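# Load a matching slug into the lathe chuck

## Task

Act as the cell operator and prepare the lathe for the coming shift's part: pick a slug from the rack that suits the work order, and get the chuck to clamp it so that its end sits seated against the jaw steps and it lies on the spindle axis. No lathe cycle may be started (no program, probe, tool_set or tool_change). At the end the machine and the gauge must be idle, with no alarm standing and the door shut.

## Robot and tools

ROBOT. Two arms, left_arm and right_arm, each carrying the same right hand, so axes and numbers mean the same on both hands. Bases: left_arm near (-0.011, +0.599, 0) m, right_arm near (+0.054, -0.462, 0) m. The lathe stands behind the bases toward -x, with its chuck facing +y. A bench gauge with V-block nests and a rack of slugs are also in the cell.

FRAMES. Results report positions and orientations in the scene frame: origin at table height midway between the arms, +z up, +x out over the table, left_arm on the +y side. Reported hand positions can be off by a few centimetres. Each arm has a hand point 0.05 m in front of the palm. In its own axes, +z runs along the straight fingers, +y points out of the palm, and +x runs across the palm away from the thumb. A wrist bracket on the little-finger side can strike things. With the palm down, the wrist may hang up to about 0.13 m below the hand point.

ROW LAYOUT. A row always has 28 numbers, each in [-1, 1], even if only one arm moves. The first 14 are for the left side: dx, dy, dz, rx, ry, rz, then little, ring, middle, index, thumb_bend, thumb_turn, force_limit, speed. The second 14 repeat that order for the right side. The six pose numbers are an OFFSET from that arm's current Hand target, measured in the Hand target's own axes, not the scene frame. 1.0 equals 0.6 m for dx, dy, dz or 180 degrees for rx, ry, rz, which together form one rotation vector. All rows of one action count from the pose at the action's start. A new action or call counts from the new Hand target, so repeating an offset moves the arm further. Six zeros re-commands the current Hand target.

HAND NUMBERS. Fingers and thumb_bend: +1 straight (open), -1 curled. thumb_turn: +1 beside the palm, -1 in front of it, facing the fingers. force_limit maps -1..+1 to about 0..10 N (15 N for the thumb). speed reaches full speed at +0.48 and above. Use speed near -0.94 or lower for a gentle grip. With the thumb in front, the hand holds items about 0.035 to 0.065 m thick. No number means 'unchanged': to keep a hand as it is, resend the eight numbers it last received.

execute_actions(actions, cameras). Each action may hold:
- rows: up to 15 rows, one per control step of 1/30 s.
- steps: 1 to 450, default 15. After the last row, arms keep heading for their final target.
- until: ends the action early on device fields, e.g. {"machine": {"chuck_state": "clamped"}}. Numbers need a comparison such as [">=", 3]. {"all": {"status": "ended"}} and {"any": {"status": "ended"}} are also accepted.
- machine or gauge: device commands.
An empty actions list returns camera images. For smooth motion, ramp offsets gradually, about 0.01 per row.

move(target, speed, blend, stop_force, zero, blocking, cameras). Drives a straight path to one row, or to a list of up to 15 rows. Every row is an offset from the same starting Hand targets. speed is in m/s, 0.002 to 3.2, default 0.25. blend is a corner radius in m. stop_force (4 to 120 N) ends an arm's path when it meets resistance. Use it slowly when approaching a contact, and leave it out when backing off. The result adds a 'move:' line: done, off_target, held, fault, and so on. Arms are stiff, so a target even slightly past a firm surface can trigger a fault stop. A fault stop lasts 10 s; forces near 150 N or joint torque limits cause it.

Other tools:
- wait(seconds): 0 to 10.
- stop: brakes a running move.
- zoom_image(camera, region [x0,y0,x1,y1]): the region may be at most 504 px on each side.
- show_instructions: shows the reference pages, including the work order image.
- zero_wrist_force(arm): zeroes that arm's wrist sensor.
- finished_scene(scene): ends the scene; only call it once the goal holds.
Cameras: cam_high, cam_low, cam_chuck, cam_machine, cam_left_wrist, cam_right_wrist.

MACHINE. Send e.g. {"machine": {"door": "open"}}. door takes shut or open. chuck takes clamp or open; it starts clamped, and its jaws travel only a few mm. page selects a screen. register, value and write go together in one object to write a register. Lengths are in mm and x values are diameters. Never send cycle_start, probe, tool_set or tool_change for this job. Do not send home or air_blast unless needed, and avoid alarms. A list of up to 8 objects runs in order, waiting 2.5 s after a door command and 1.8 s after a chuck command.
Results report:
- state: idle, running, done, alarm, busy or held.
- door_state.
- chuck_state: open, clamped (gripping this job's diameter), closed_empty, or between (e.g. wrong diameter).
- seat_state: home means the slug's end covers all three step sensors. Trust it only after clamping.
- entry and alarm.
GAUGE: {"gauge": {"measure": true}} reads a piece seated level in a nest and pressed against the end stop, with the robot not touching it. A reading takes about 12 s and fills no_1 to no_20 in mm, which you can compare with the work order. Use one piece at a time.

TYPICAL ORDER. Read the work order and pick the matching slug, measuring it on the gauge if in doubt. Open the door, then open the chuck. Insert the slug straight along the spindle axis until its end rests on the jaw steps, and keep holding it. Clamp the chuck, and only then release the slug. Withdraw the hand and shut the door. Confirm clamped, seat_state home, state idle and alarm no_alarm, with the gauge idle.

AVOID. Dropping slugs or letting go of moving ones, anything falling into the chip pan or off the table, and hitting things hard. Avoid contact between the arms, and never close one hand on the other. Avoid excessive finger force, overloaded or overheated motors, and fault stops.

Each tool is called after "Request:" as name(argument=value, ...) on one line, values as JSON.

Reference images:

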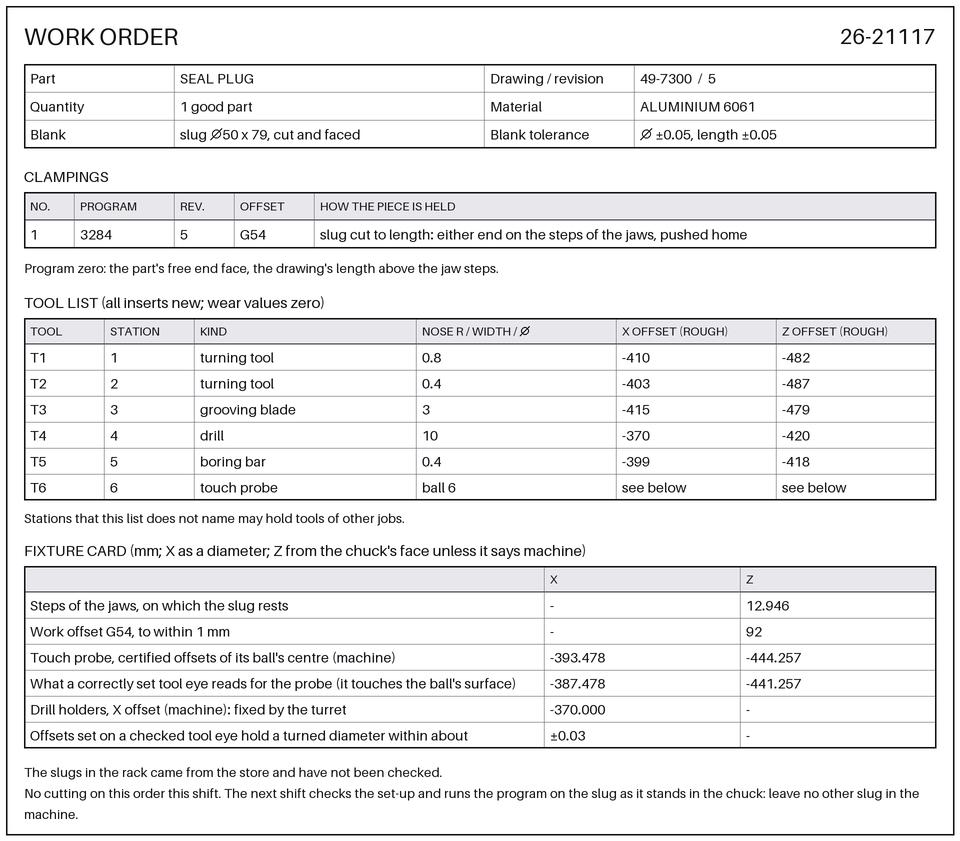

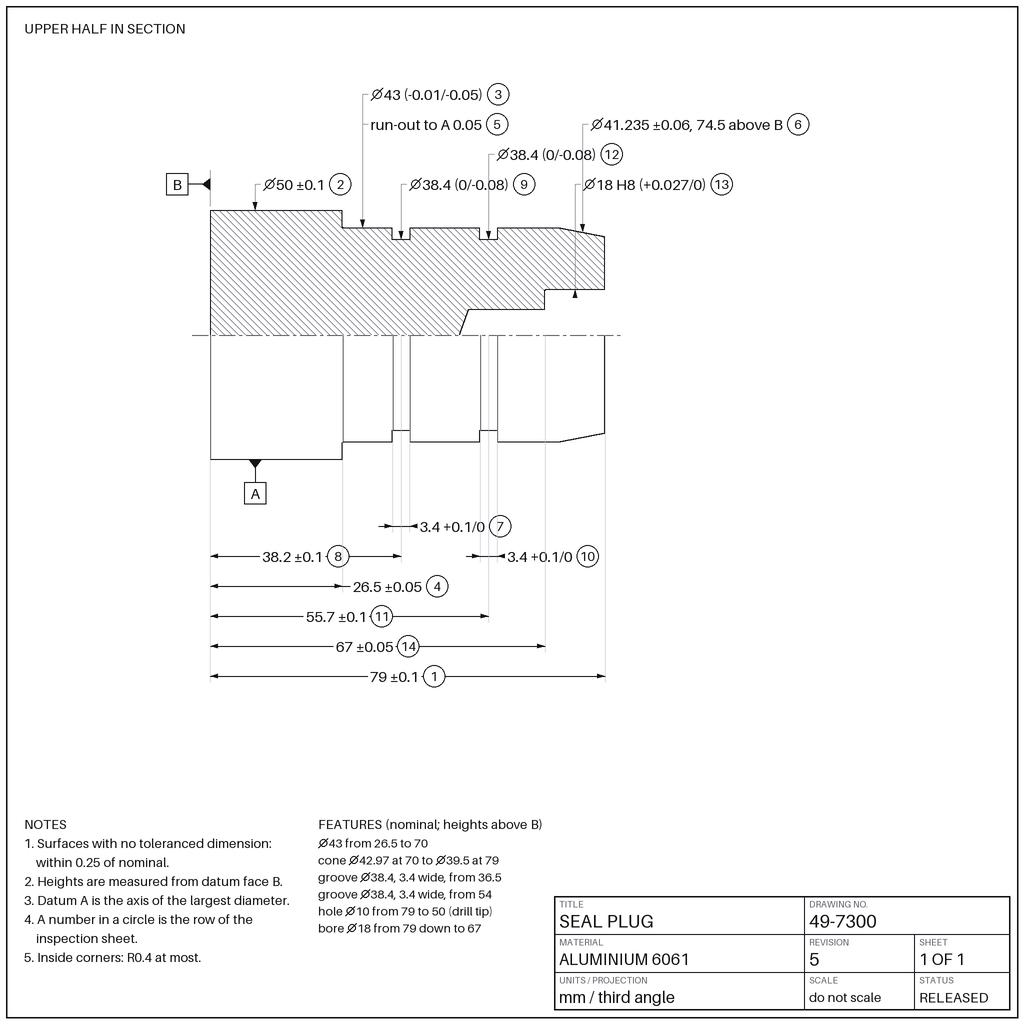

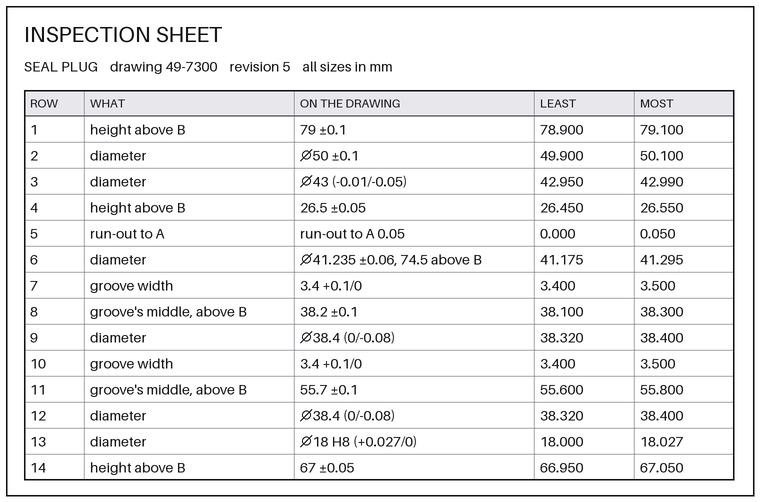

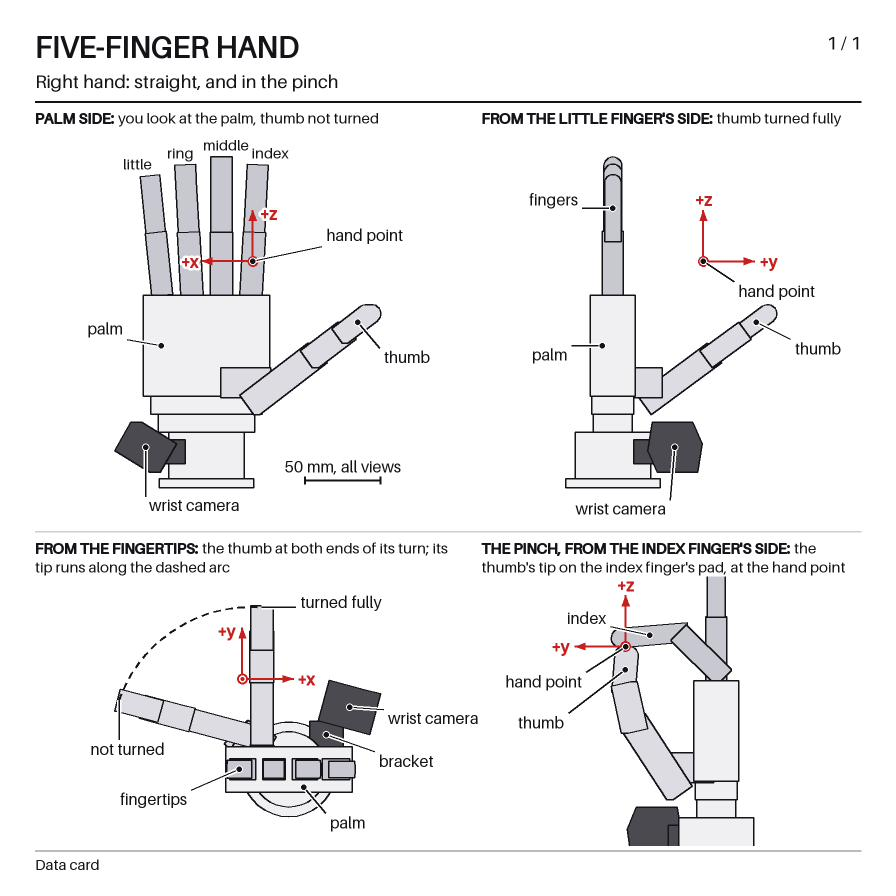

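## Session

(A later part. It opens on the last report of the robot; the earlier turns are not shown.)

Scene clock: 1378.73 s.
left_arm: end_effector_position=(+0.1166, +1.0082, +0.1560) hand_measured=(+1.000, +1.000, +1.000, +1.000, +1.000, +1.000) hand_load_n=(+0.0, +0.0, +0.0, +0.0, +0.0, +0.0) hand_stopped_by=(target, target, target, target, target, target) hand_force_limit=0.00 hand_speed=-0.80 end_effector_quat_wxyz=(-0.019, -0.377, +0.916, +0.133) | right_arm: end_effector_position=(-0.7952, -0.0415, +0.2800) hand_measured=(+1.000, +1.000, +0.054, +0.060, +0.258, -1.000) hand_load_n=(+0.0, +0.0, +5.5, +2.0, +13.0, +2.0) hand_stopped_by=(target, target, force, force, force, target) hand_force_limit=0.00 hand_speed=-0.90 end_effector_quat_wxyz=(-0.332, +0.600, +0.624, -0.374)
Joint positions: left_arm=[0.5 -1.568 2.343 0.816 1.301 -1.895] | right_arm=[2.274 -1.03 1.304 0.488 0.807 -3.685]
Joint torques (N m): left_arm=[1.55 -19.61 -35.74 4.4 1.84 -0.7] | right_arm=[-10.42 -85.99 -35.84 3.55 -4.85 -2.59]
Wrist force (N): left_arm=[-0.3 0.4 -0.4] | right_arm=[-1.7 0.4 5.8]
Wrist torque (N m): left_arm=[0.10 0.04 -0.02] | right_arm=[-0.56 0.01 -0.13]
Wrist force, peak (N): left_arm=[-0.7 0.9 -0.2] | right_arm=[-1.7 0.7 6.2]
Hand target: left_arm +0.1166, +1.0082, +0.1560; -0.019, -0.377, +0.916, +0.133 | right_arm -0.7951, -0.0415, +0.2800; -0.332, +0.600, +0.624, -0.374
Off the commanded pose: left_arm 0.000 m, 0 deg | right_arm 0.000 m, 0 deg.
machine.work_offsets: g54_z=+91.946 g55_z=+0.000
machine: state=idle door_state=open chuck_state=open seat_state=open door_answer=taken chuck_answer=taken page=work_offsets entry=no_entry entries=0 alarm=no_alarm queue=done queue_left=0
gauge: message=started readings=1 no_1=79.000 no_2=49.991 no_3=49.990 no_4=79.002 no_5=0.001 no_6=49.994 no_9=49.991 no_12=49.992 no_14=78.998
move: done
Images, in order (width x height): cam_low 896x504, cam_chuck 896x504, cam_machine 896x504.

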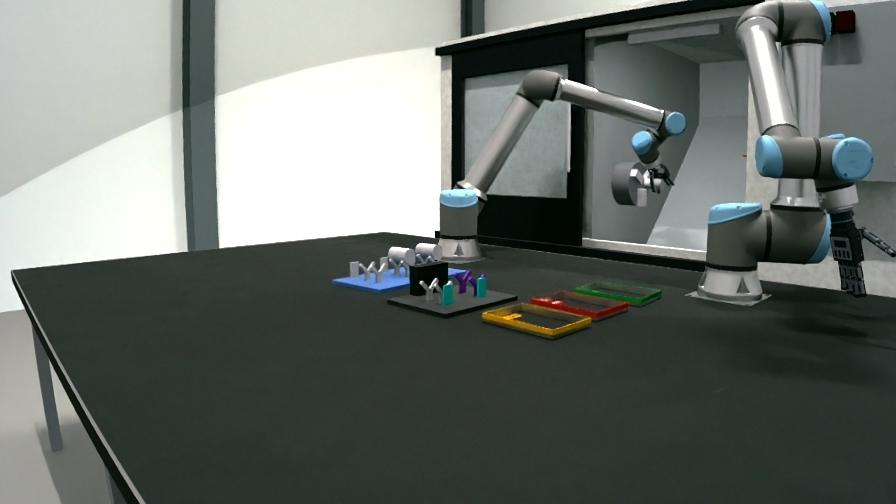

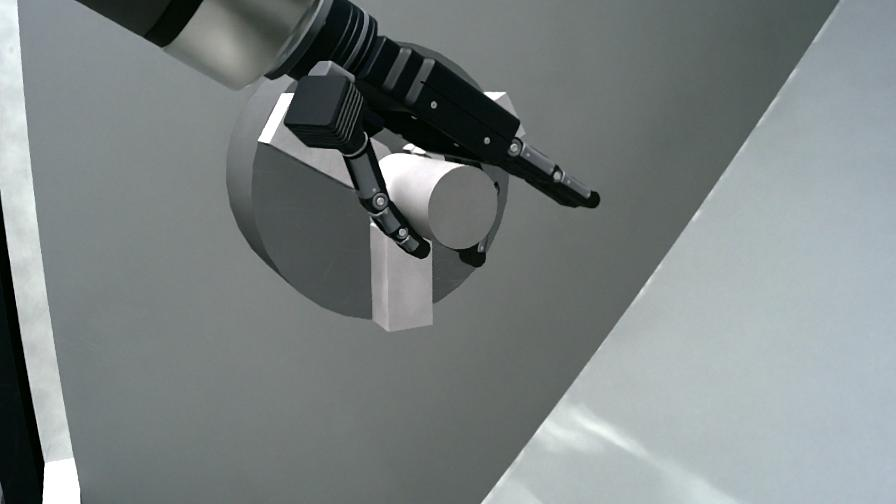

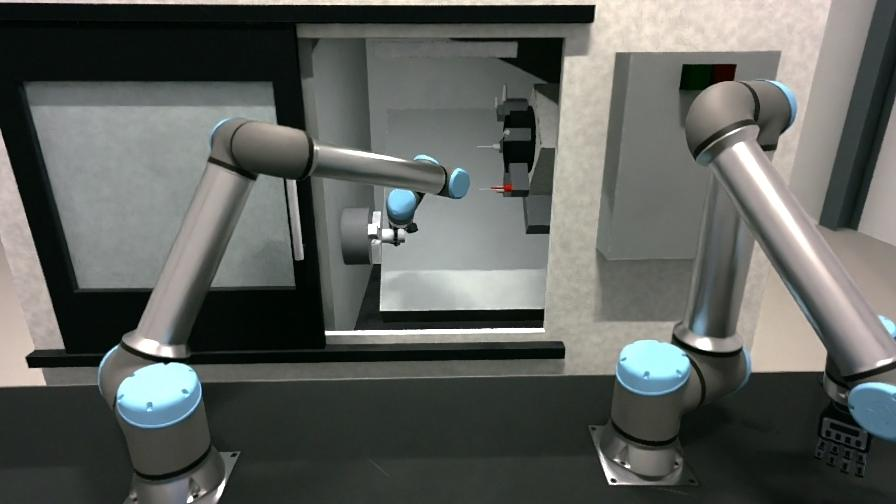

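Request:
move(target=[0,0,0,0,0,0,1,1,1,1,1,1,0,-0.8, -0.0231,-0.001,0.0037,0,0,0,1,1,-0.45,-0.45,-0.3,-1,0.0,-0.9], speed=0.015, stop_force=5, cameras=["cam_machine","cam_chuck"])

Request:
zoom_image(camera="cam_machine", region=[350, 200, 420, 270])

Request:
zoom_image(camera="cam_chuck", region=[320, 80, 520, 280])

Scene clock: 1402.03 s.
left_arm: end_effector_position=(+0.1166, +1.0082, +0.1560) hand_measured=(+1.000, +1.000, +1.000, +1.000, +1.000, +1.000) hand_load_n=(+0.0, +0.0, +0.5, +0.0, +0.0, +0.0) hand_stopped_by=(target, target, target, target, target, target) hand_force_limit=0.00 hand_speed=-0.80 end_effector_quat_wxyz=(-0.019, -0.377, +0.916, +0.133) | right_arm: end_effector_position=(-0.7963, -0.0530, +0.2799) hand_measured=(+1.000, +1.000, +0.054, +0.060, +0.258, -1.000) hand_load_n=(+0.0, +0.0, +5.5, +0.0, +12.0, +1.5) hand_stopped_by=(target, target, force, force, force, target) hand_force_limit=0.00 hand_speed=-0.90 end_effector_quat_wxyz=(-0.332, +0.600, +0.624, -0.374)
Joint positions: left_arm=[0.5 -1.568 2.343 0.816 1.301 -1.895] | right_arm=[2.285 -1.041 1.32 0.475 0.815 -3.675]
Joint torques (N m): left_arm=[2.11 -19.86 -35.22 4.51 1.74 -0.81] | right_arm=[-9.22 -70.84 -47 3.98 -5.13 -2.49]
Wrist force (N): left_arm=[-0.3 0.0 -0.2] | right_arm=[0.7 0.6 5.3]
Wrist torque (N m): left_arm=[0.04 0.03 -0.03] | right_arm=[-0.55 -0.06 -0.10]
Wrist force, peak (N): left_arm=[-0.6 0.9 -0.3] | right_arm=[8.6 1.4 9.0]
Hand target: left_arm +0.1166, +1.0082, +0.1560; -0.019, -0.377, +0.916, +0.133 | right_arm -0.7963, -0.0530, +0.2799; -0.332, +0.600, +0.624, -0.374 (not the last commanded pose)
Off the commanded pose: left_arm 0.000 m, 0 deg | right_arm 0.003 m, 0 deg.
machine.work_offsets: g54_z=+91.946 g55_z=+0.000
machine: state=idle door_state=open chuck_state=open seat_state=open door_answer=taken chuck_answer=taken page=work_offsets entry=no_entry entries=0 alarm=no_alarm queue=done queue_left=0
gauge: message=started readings=1 no_1=79.000 no_2=49.991 no_3=49.990 no_4=79.002 no_5=0.001 no_6=49.994 no_9=49.991 no_12=49.992 no_14=78.998
move: contact (right_arm)
Images, in order (width x height): cam_chuck 896x504, cam_machine 896x504.

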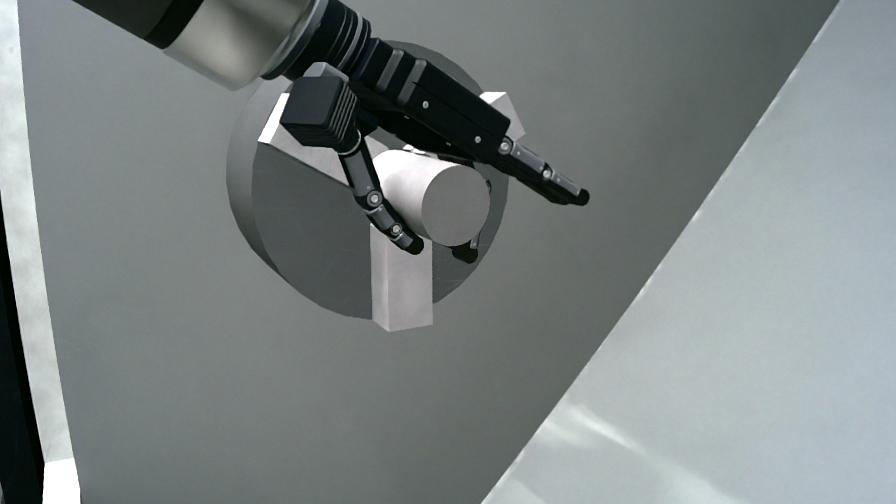

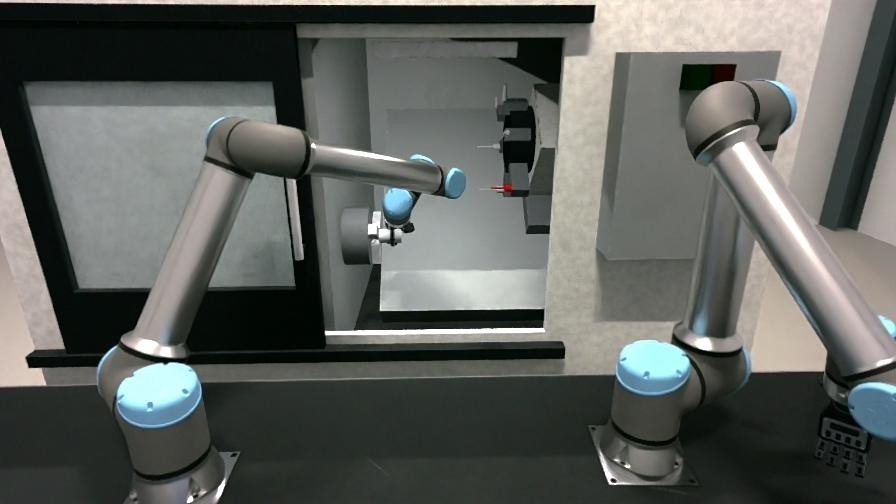

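Scaled by 7.200 from the camera's 896x504 image, which has a finer 1280x720 frame.

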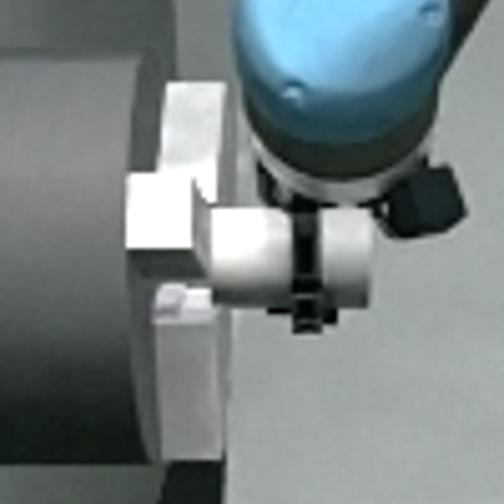

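Scaled by 2.520 from the camera's 896x504 image, which has a finer 1280x720 frame.

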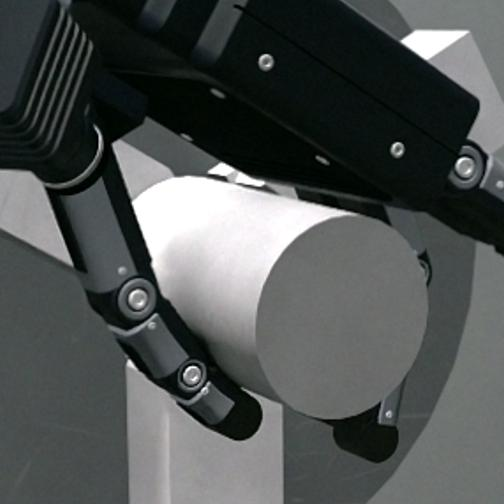

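Request:
move(target=[0,0,0,0,0,0,1,1,1,1,1,1,0,-0.8, -0.0198,0,0.0043,0,0,0,1,1,-0.45,-0.45,-0.3,-1,0.0,-0.9], speed=0.015, stop_force=8, cameras=["cam_machine","cam_chuck"])

Request:
zoom_image(camera="cam_machine", region=[350, 200, 420, 270])

Request:
zoom_image(camera="cam_chuck", region=[320, 80, 520, 280])

Scene clock: 1417.93 s.
left_arm: end_effector_position=(+0.1166, +1.0082, +0.1560) hand_measured=(+1.000, +1.000, +1.000, +1.000, +1.000, +1.000) hand_load_n=(+0.0, +0.0, +0.0, +0.0, +0.0, +0.0) hand_stopped_by=(target, target, target, target, target, target) hand_force_limit=0.00 hand_speed=-0.80 end_effector_quat_wxyz=(-0.019, -0.377, +0.916, +0.133) | right_arm: end_effector_position=(-0.7964, -0.0535, +0.2798) hand_measured=(+1.000, +1.000, +0.054, +0.060, +0.258, -1.000) hand_load_n=(+0.0, -0.5, +6.0, +0.0, +12.5, -0.5) hand_stopped_by=(target, target, force, force, force, target) hand_force_limit=0.00 hand_speed=-0.90 end_effector_quat_wxyz=(-0.332, +0.600, +0.624, -0.374)
Joint positions: left_arm=[0.5 -1.568 2.343 0.816 1.301 -1.895] | right_arm=[2.285 -1.041 1.321 0.474 0.816 -3.675]
Joint torques (N m): left_arm=[1.52 -19.54 -35.43 4.53 1.84 -1.07] | right_arm=[8.89 -80.47 -46.44 2.26 -6.33 -2.42]
Wrist force (N): left_arm=[-0.1 0.4 -0.3] | right_arm=[3.9 1.7 5.9]
Wrist torque (N m): left_arm=[0.09 0.00 -0.01] | right_arm=[-0.50 -0.13 -0.10]
Wrist force, peak (N): left_arm=[-0.7 0.8 -0.4] | right_arm=[13.3 0.4 10.8]
Hand target: left_arm +0.1166, +1.0082, +0.1560; -0.019, -0.377, +0.916, +0.133 | right_arm -0.7964, -0.0535, +0.2798; -0.332, +0.600, +0.624, -0.374 (not the last commanded pose)
Off the commanded pose: left_arm 0.000 m, 0 deg | right_arm 0.012 m, 0 deg.
machine.work_offsets: g54_z=+91.946 g55_z=+0.000
machine: state=idle door_state=open chuck_state=open seat_state=open door_answer=taken chuck_answer=taken page=work_offsets entry=no_entry entries=0 alarm=no_alarm queue=done queue_left=0
gauge: message=started readings=1 no_1=79.000 no_2=49.991 no_3=49.990 no_4=79.002 no_5=0.001 no_6=49.994 no_9=49.991 no_12=49.992 no_14=78.998
move: contact (right_arm)
Images, in order (width x height): cam_chuck 896x504, cam_machine 896x504.

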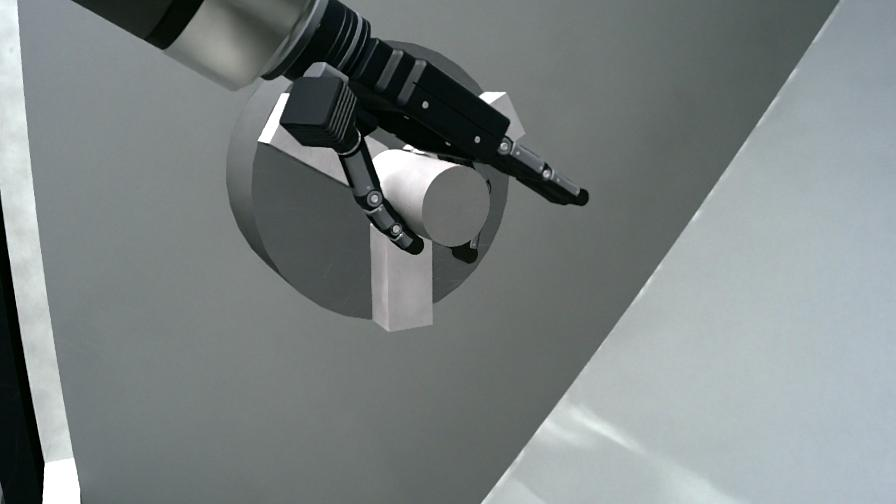

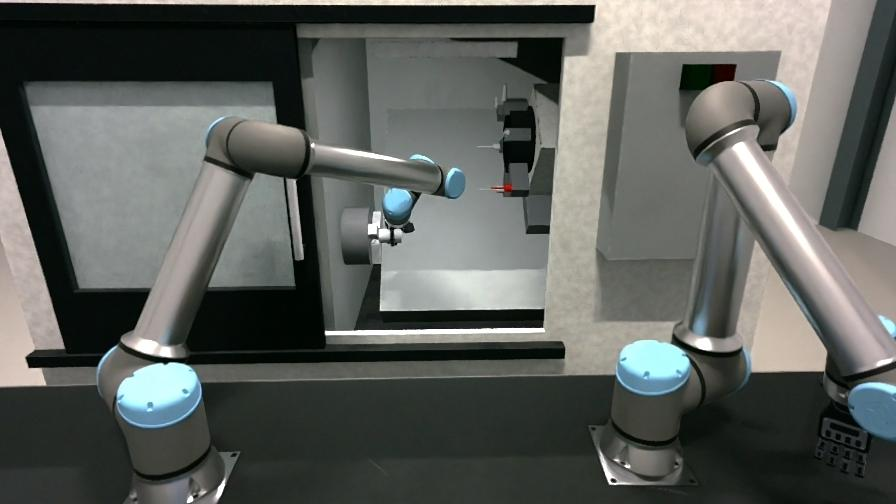

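Scaled by 7.200 from the camera's 896x504 image, which has a finer 1280x720 frame.

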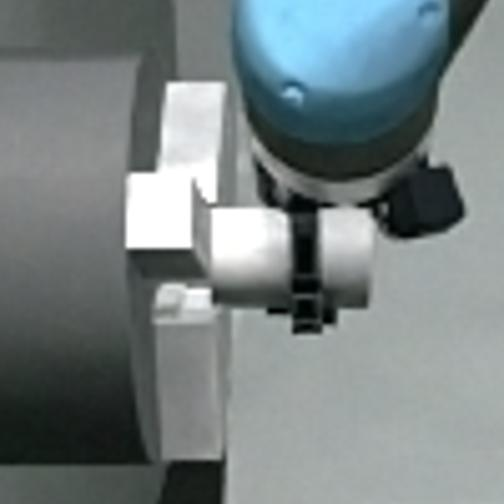

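Scaled by 2.520 from the camera's 896x504 image, which has a finer 1280x720 frame.

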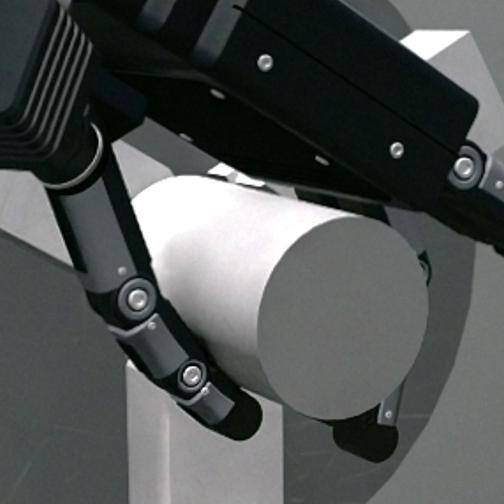

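Request:
wait(seconds=0.1, cameras=["cam_low","cam_chuck","cam_machine"])

Request:
zoom_image(camera="cam_low", region=[620, 160, 670, 210])

Request:
zoom_image(camera="cam_machine", region=[360, 210, 410, 260])

Request:
zoom_image(camera="cam_chuck", region=[350, 120, 450, 220])

Scene clock: 1463.10 s.
left_arm: end_effector_position=(+0.1166, +1.0082, +0.1560) hand_measured=(+1.000, +1.000, +1.000, +1.000, +1.000, +1.000) hand_load_n=(+0.0, +0.0, +0.0, +0.5, +0.0, +0.0) hand_stopped_by=(target, target, target, target, target, target) hand_force_limit=0.00 hand_speed=-0.80 end_effector_quat_wxyz=(-0.019, -0.377, +0.916, +0.133) | right_arm: end_effector_position=(-0.7964, -0.0535, +0.2798) hand_measured=(+1.000, +1.000, +0.054, +0.060, +0.258, -1.000) hand_load_n=(+0.0, +0.0, +6.0, +0.5, +12.0, -0.5) hand_stopped_by=(target, target, force, force, force, target) hand_force_limit=0.00 hand_speed=-0.90 end_effector_quat_wxyz=(-0.332, +0.600, +0.624, -0.374)
Joint positions: left_arm=[0.5 -1.568 2.343 0.816 1.301 -1.895] | right_arm=[2.285 -1.041 1.321 0.474 0.816 -3.675]
Joint torques (N m): left_arm=[0.88 -20.01 -35.3 4.23 1.82 -0.87] | right_arm=[13.79 -93.3 -38.76 0.06 -1.29 -1.85]
Wrist force (N): left_arm=[-0.2 0.4 -0.3] | right_arm=[4.0 1.9 5.8]
Wrist torque (N m): left_arm=[0.09 0.02 -0.02] | right_arm=[-0.48 -0.16 -0.09]
Wrist force, peak (N): left_arm=[-0.7 0.8 -0.3] | right_arm=[4.3 1.7 6.2]
Hand target: left_arm +0.1166, +1.0082, +0.1560; -0.019, -0.377, +0.916, +0.133 | right_arm -0.7964, -0.0535, +0.2798; -0.332, +0.600, +0.624, -0.374 (not the last commanded pose)
Off the commanded pose: left_arm 0.000 m, 0 deg | right_arm 0.012 m, 0 deg.
machine.work_offsets: g54_z=+91.946 g55_z=+0.000
machine: state=idle door_state=open chuck_state=open seat_state=open door_answer=taken chuck_answer=taken page=work_offsets entry=no_entry entries=0 alarm=no_alarm queue=done queue_left=0
gauge: message=started readings=1 no_1=79.000 no_2=49.991 no_3=49.990 no_4=79.002 no_5=0.001 no_6=49.994 no_9=49.991 no_12=49.992 no_14=78.998
wait: 0.10 s; at rest from the start
Images, in order (width x height): cam_low 896x504, cam_chuck 896x504, cam_machine 896x504.

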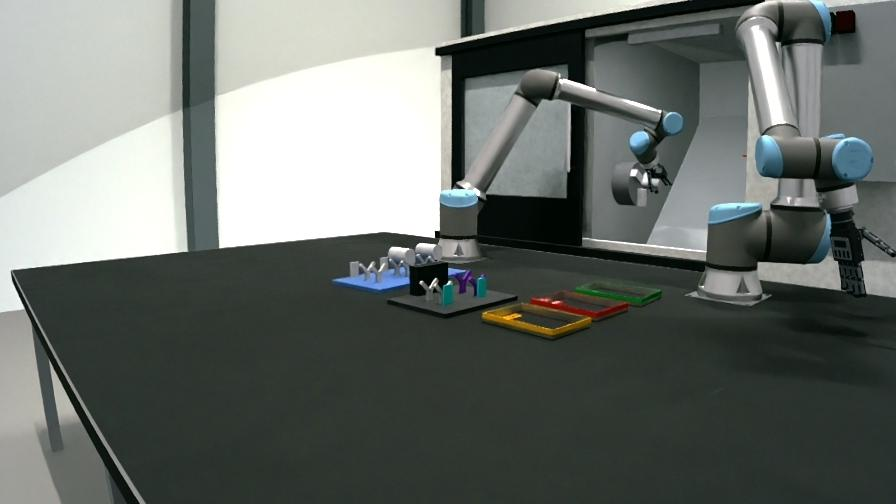

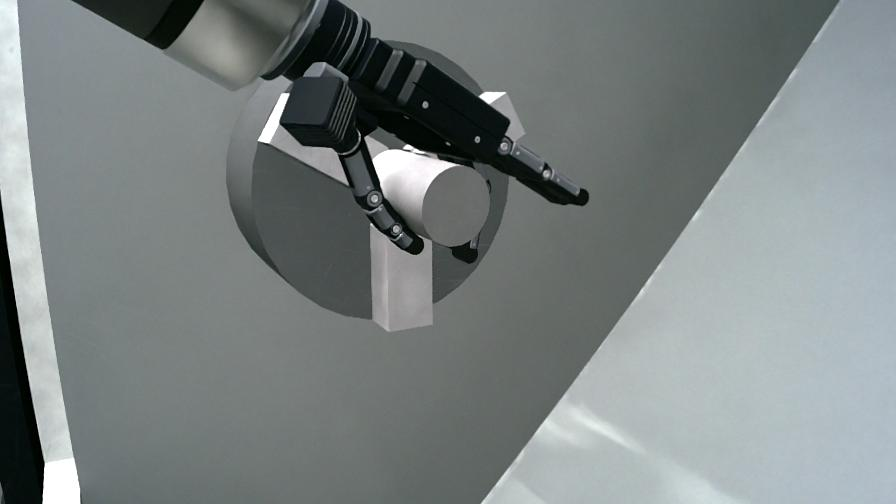

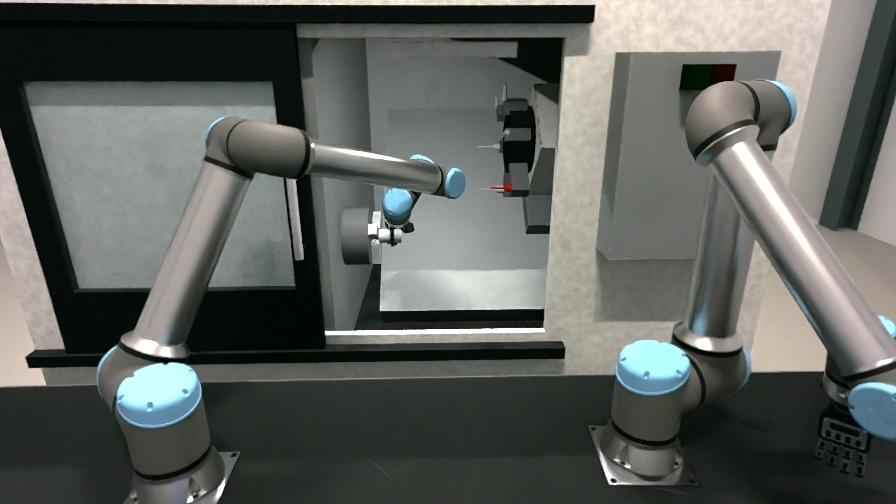

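Scaled by 10.080 from the camera's 896x504 image, which has a finer 1280x720 frame.

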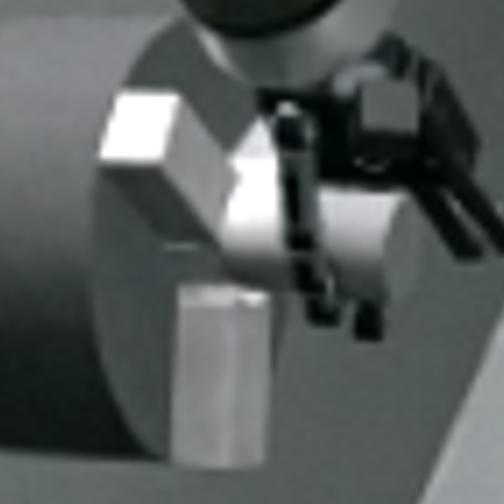

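Scaled by 10.080 from the camera's 896x504 image, which has a finer 1280x720 frame.

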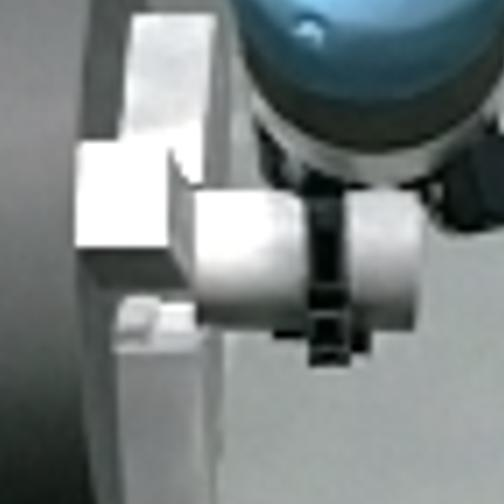

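Scaled by 5.040 from the camera's 896x504 image, which has a finer 1280x720 frame.

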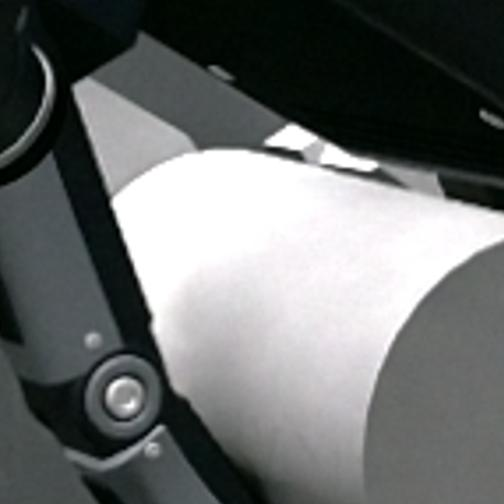

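Request:
move(target=[[0,0,0,0,0,0,1,1,1,1,1,1,0,-0.8, 0.133,0,-0.0092,0,0,0,1,1,-0.45,-0.45,-0.3,-1,0.0,-0.9],[0,0,0,0,0,0,1,1,1,1,1,1,0,-0.8, 0.1114,0.0262,-0.3205,0,0,0,1,1,-0.45,-0.45,-0.3,-1,0.0,-0.9]], speed=[0.08,0.15], blend=[0.01,0], cameras=["cam_low","cam_chuck","cam_machine"])

Request:
zoom_image(camera="cam_chuck", region=[340, 120, 480, 260])

Request:
zoom_image(camera="cam_machine", region=[335, 190, 425, 280])

Request:
zoom_image(camera="cam_low", region=[600, 150, 670, 220])

Scene clock: 1500.90 s.
left_arm: end_effector_position=(+0.1166, +1.0082, +0.1560) hand_measured=(+1.000, +1.000, +1.000, +1.000, +1.000, +1.000) hand_load_n=(+0.0, +0.0, +0.0, +0.0, +0.0, +0.5) hand_stopped_by=(target, target, target, target, target, target) hand_force_limit=0.00 hand_speed=-0.80 end_effector_quat_wxyz=(-0.019, -0.377, +0.916, +0.133) | right_arm: end_effector_position=(-0.6265, +0.0263, +0.3598) hand_measured=(+1.000, +1.000, +0.054, +0.060, +0.258, -1.000) hand_load_n=(+0.0, +0.0, +5.5, +0.5, +12.0, +3.0) hand_stopped_by=(target, target, force, force, force, target) hand_force_limit=0.00 hand_speed=-0.90 end_effector_quat_wxyz=(-0.332, +0.600, +0.624, -0.374)
Joint positions: left_arm=[0.5 -1.568 2.343 0.816 1.301 -1.895] | right_arm=[2.034 -1.164 1.395 0.736 0.651 -3.959]
Joint torques (N m): left_arm=[1.64 -20.05 -35.24 4.4 1.85 -0.83] | right_arm=[-11.89 -84.29 -40.84 3.48 0 -1.7]
Wrist force (N): left_arm=[-0.1 0.3 0.0] | right_arm=[-1.5 1.3 6.2]
Wrist torque (N m): left_arm=[0.07 0.01 -0.01] | right_arm=[-0.47 0.00 0.23]
Wrist force, peak (N): left_arm=[-0.8 0.8 0.2] | right_arm=[-0.7 0.9 8.2]
Hand target: left_arm +0.1166, +1.0082, +0.1560; -0.019, -0.377, +0.916, +0.133 | right_arm -0.6264, +0.0264, +0.3598; -0.332, +0.600, +0.624, -0.374
Off the commanded pose: left_arm 0.000 m, 0 deg | right_arm 0.000 m, 0 deg.
machine.work_offsets: g54_z=+91.946 g55_z=+0.000
machine: state=idle door_state=open chuck_state=open seat_state=open door_answer=taken chuck_answer=taken page=work_offsets entry=no_entry entries=0 alarm=no_alarm queue=done queue_left=0
gauge: message=started readings=1 no_1=79.000 no_2=49.991 no_3=49.990 no_4=79.002 no_5=0.001 no_6=49.994 no_9=49.991 no_12=49.992 no_14=78.998
move: done
Images, in order (width x height): cam_low 896x504, cam_chuck 896x504, cam_machine 896x504.

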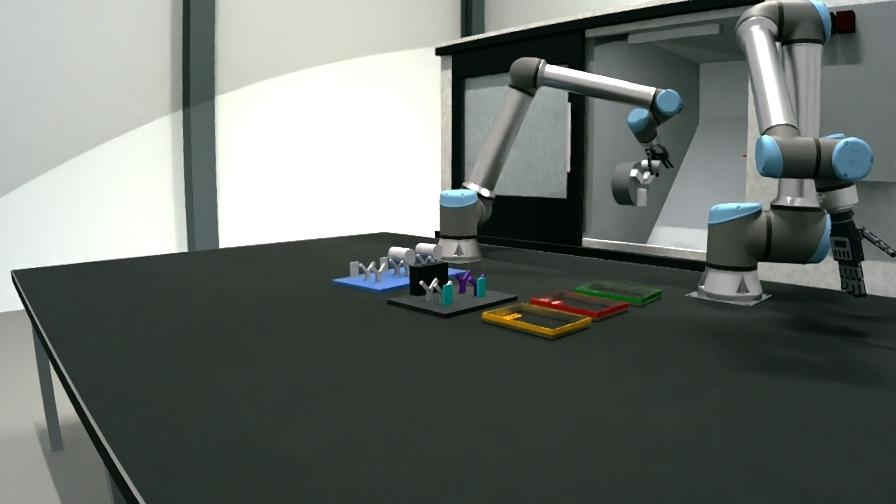

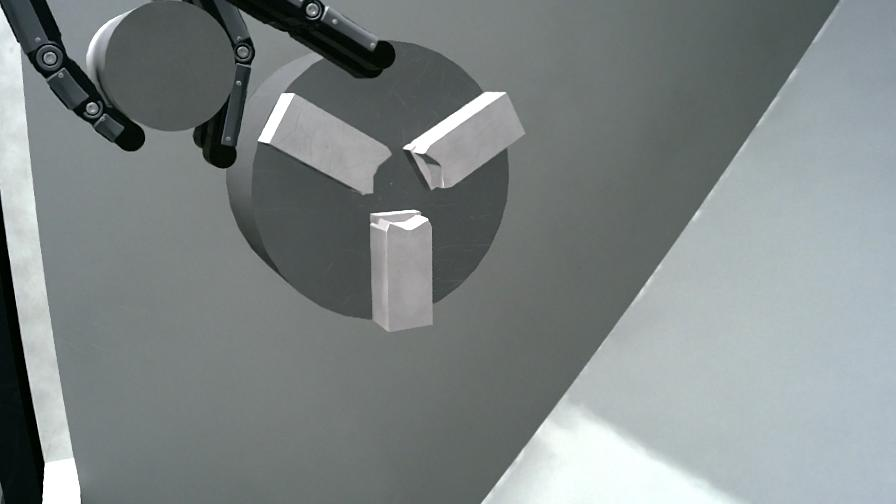

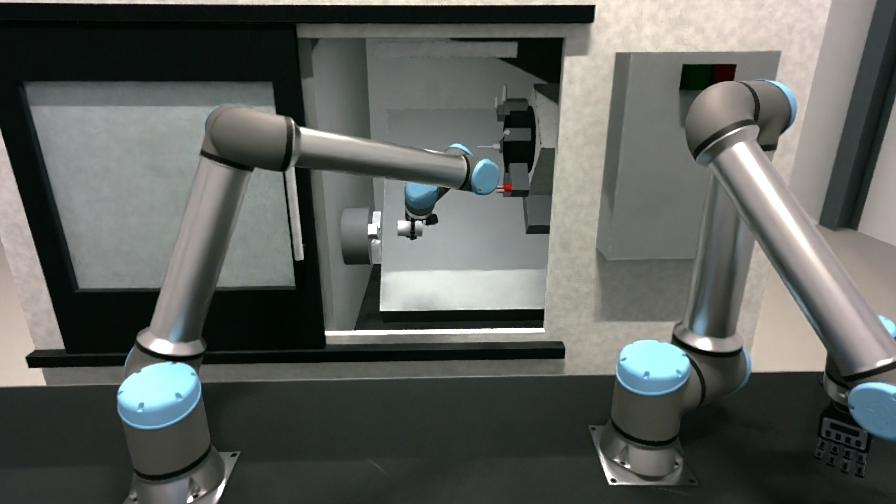

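Scaled by 3.600 from the camera's 896x504 image, which has a finer 1280x720 frame.

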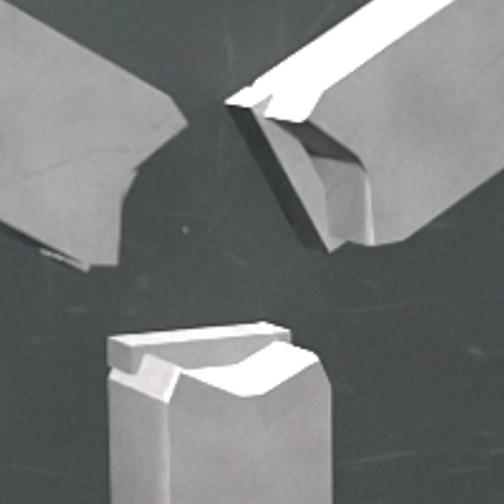

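Scaled by 5.600 from the camera's 896x504 image, which has a finer 1280x720 frame.

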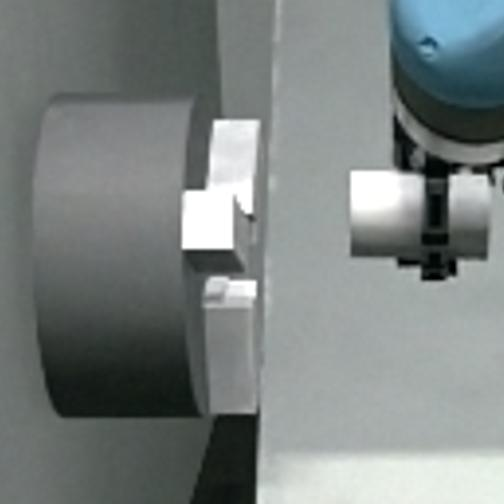

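Scaled by 7.200 from the camera's 896x504 image, which has a finer 1280x720 frame.

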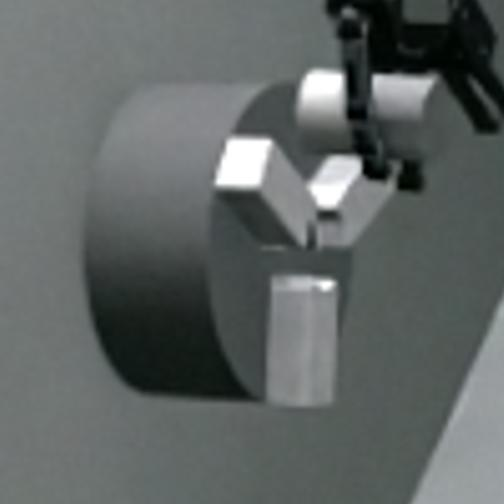

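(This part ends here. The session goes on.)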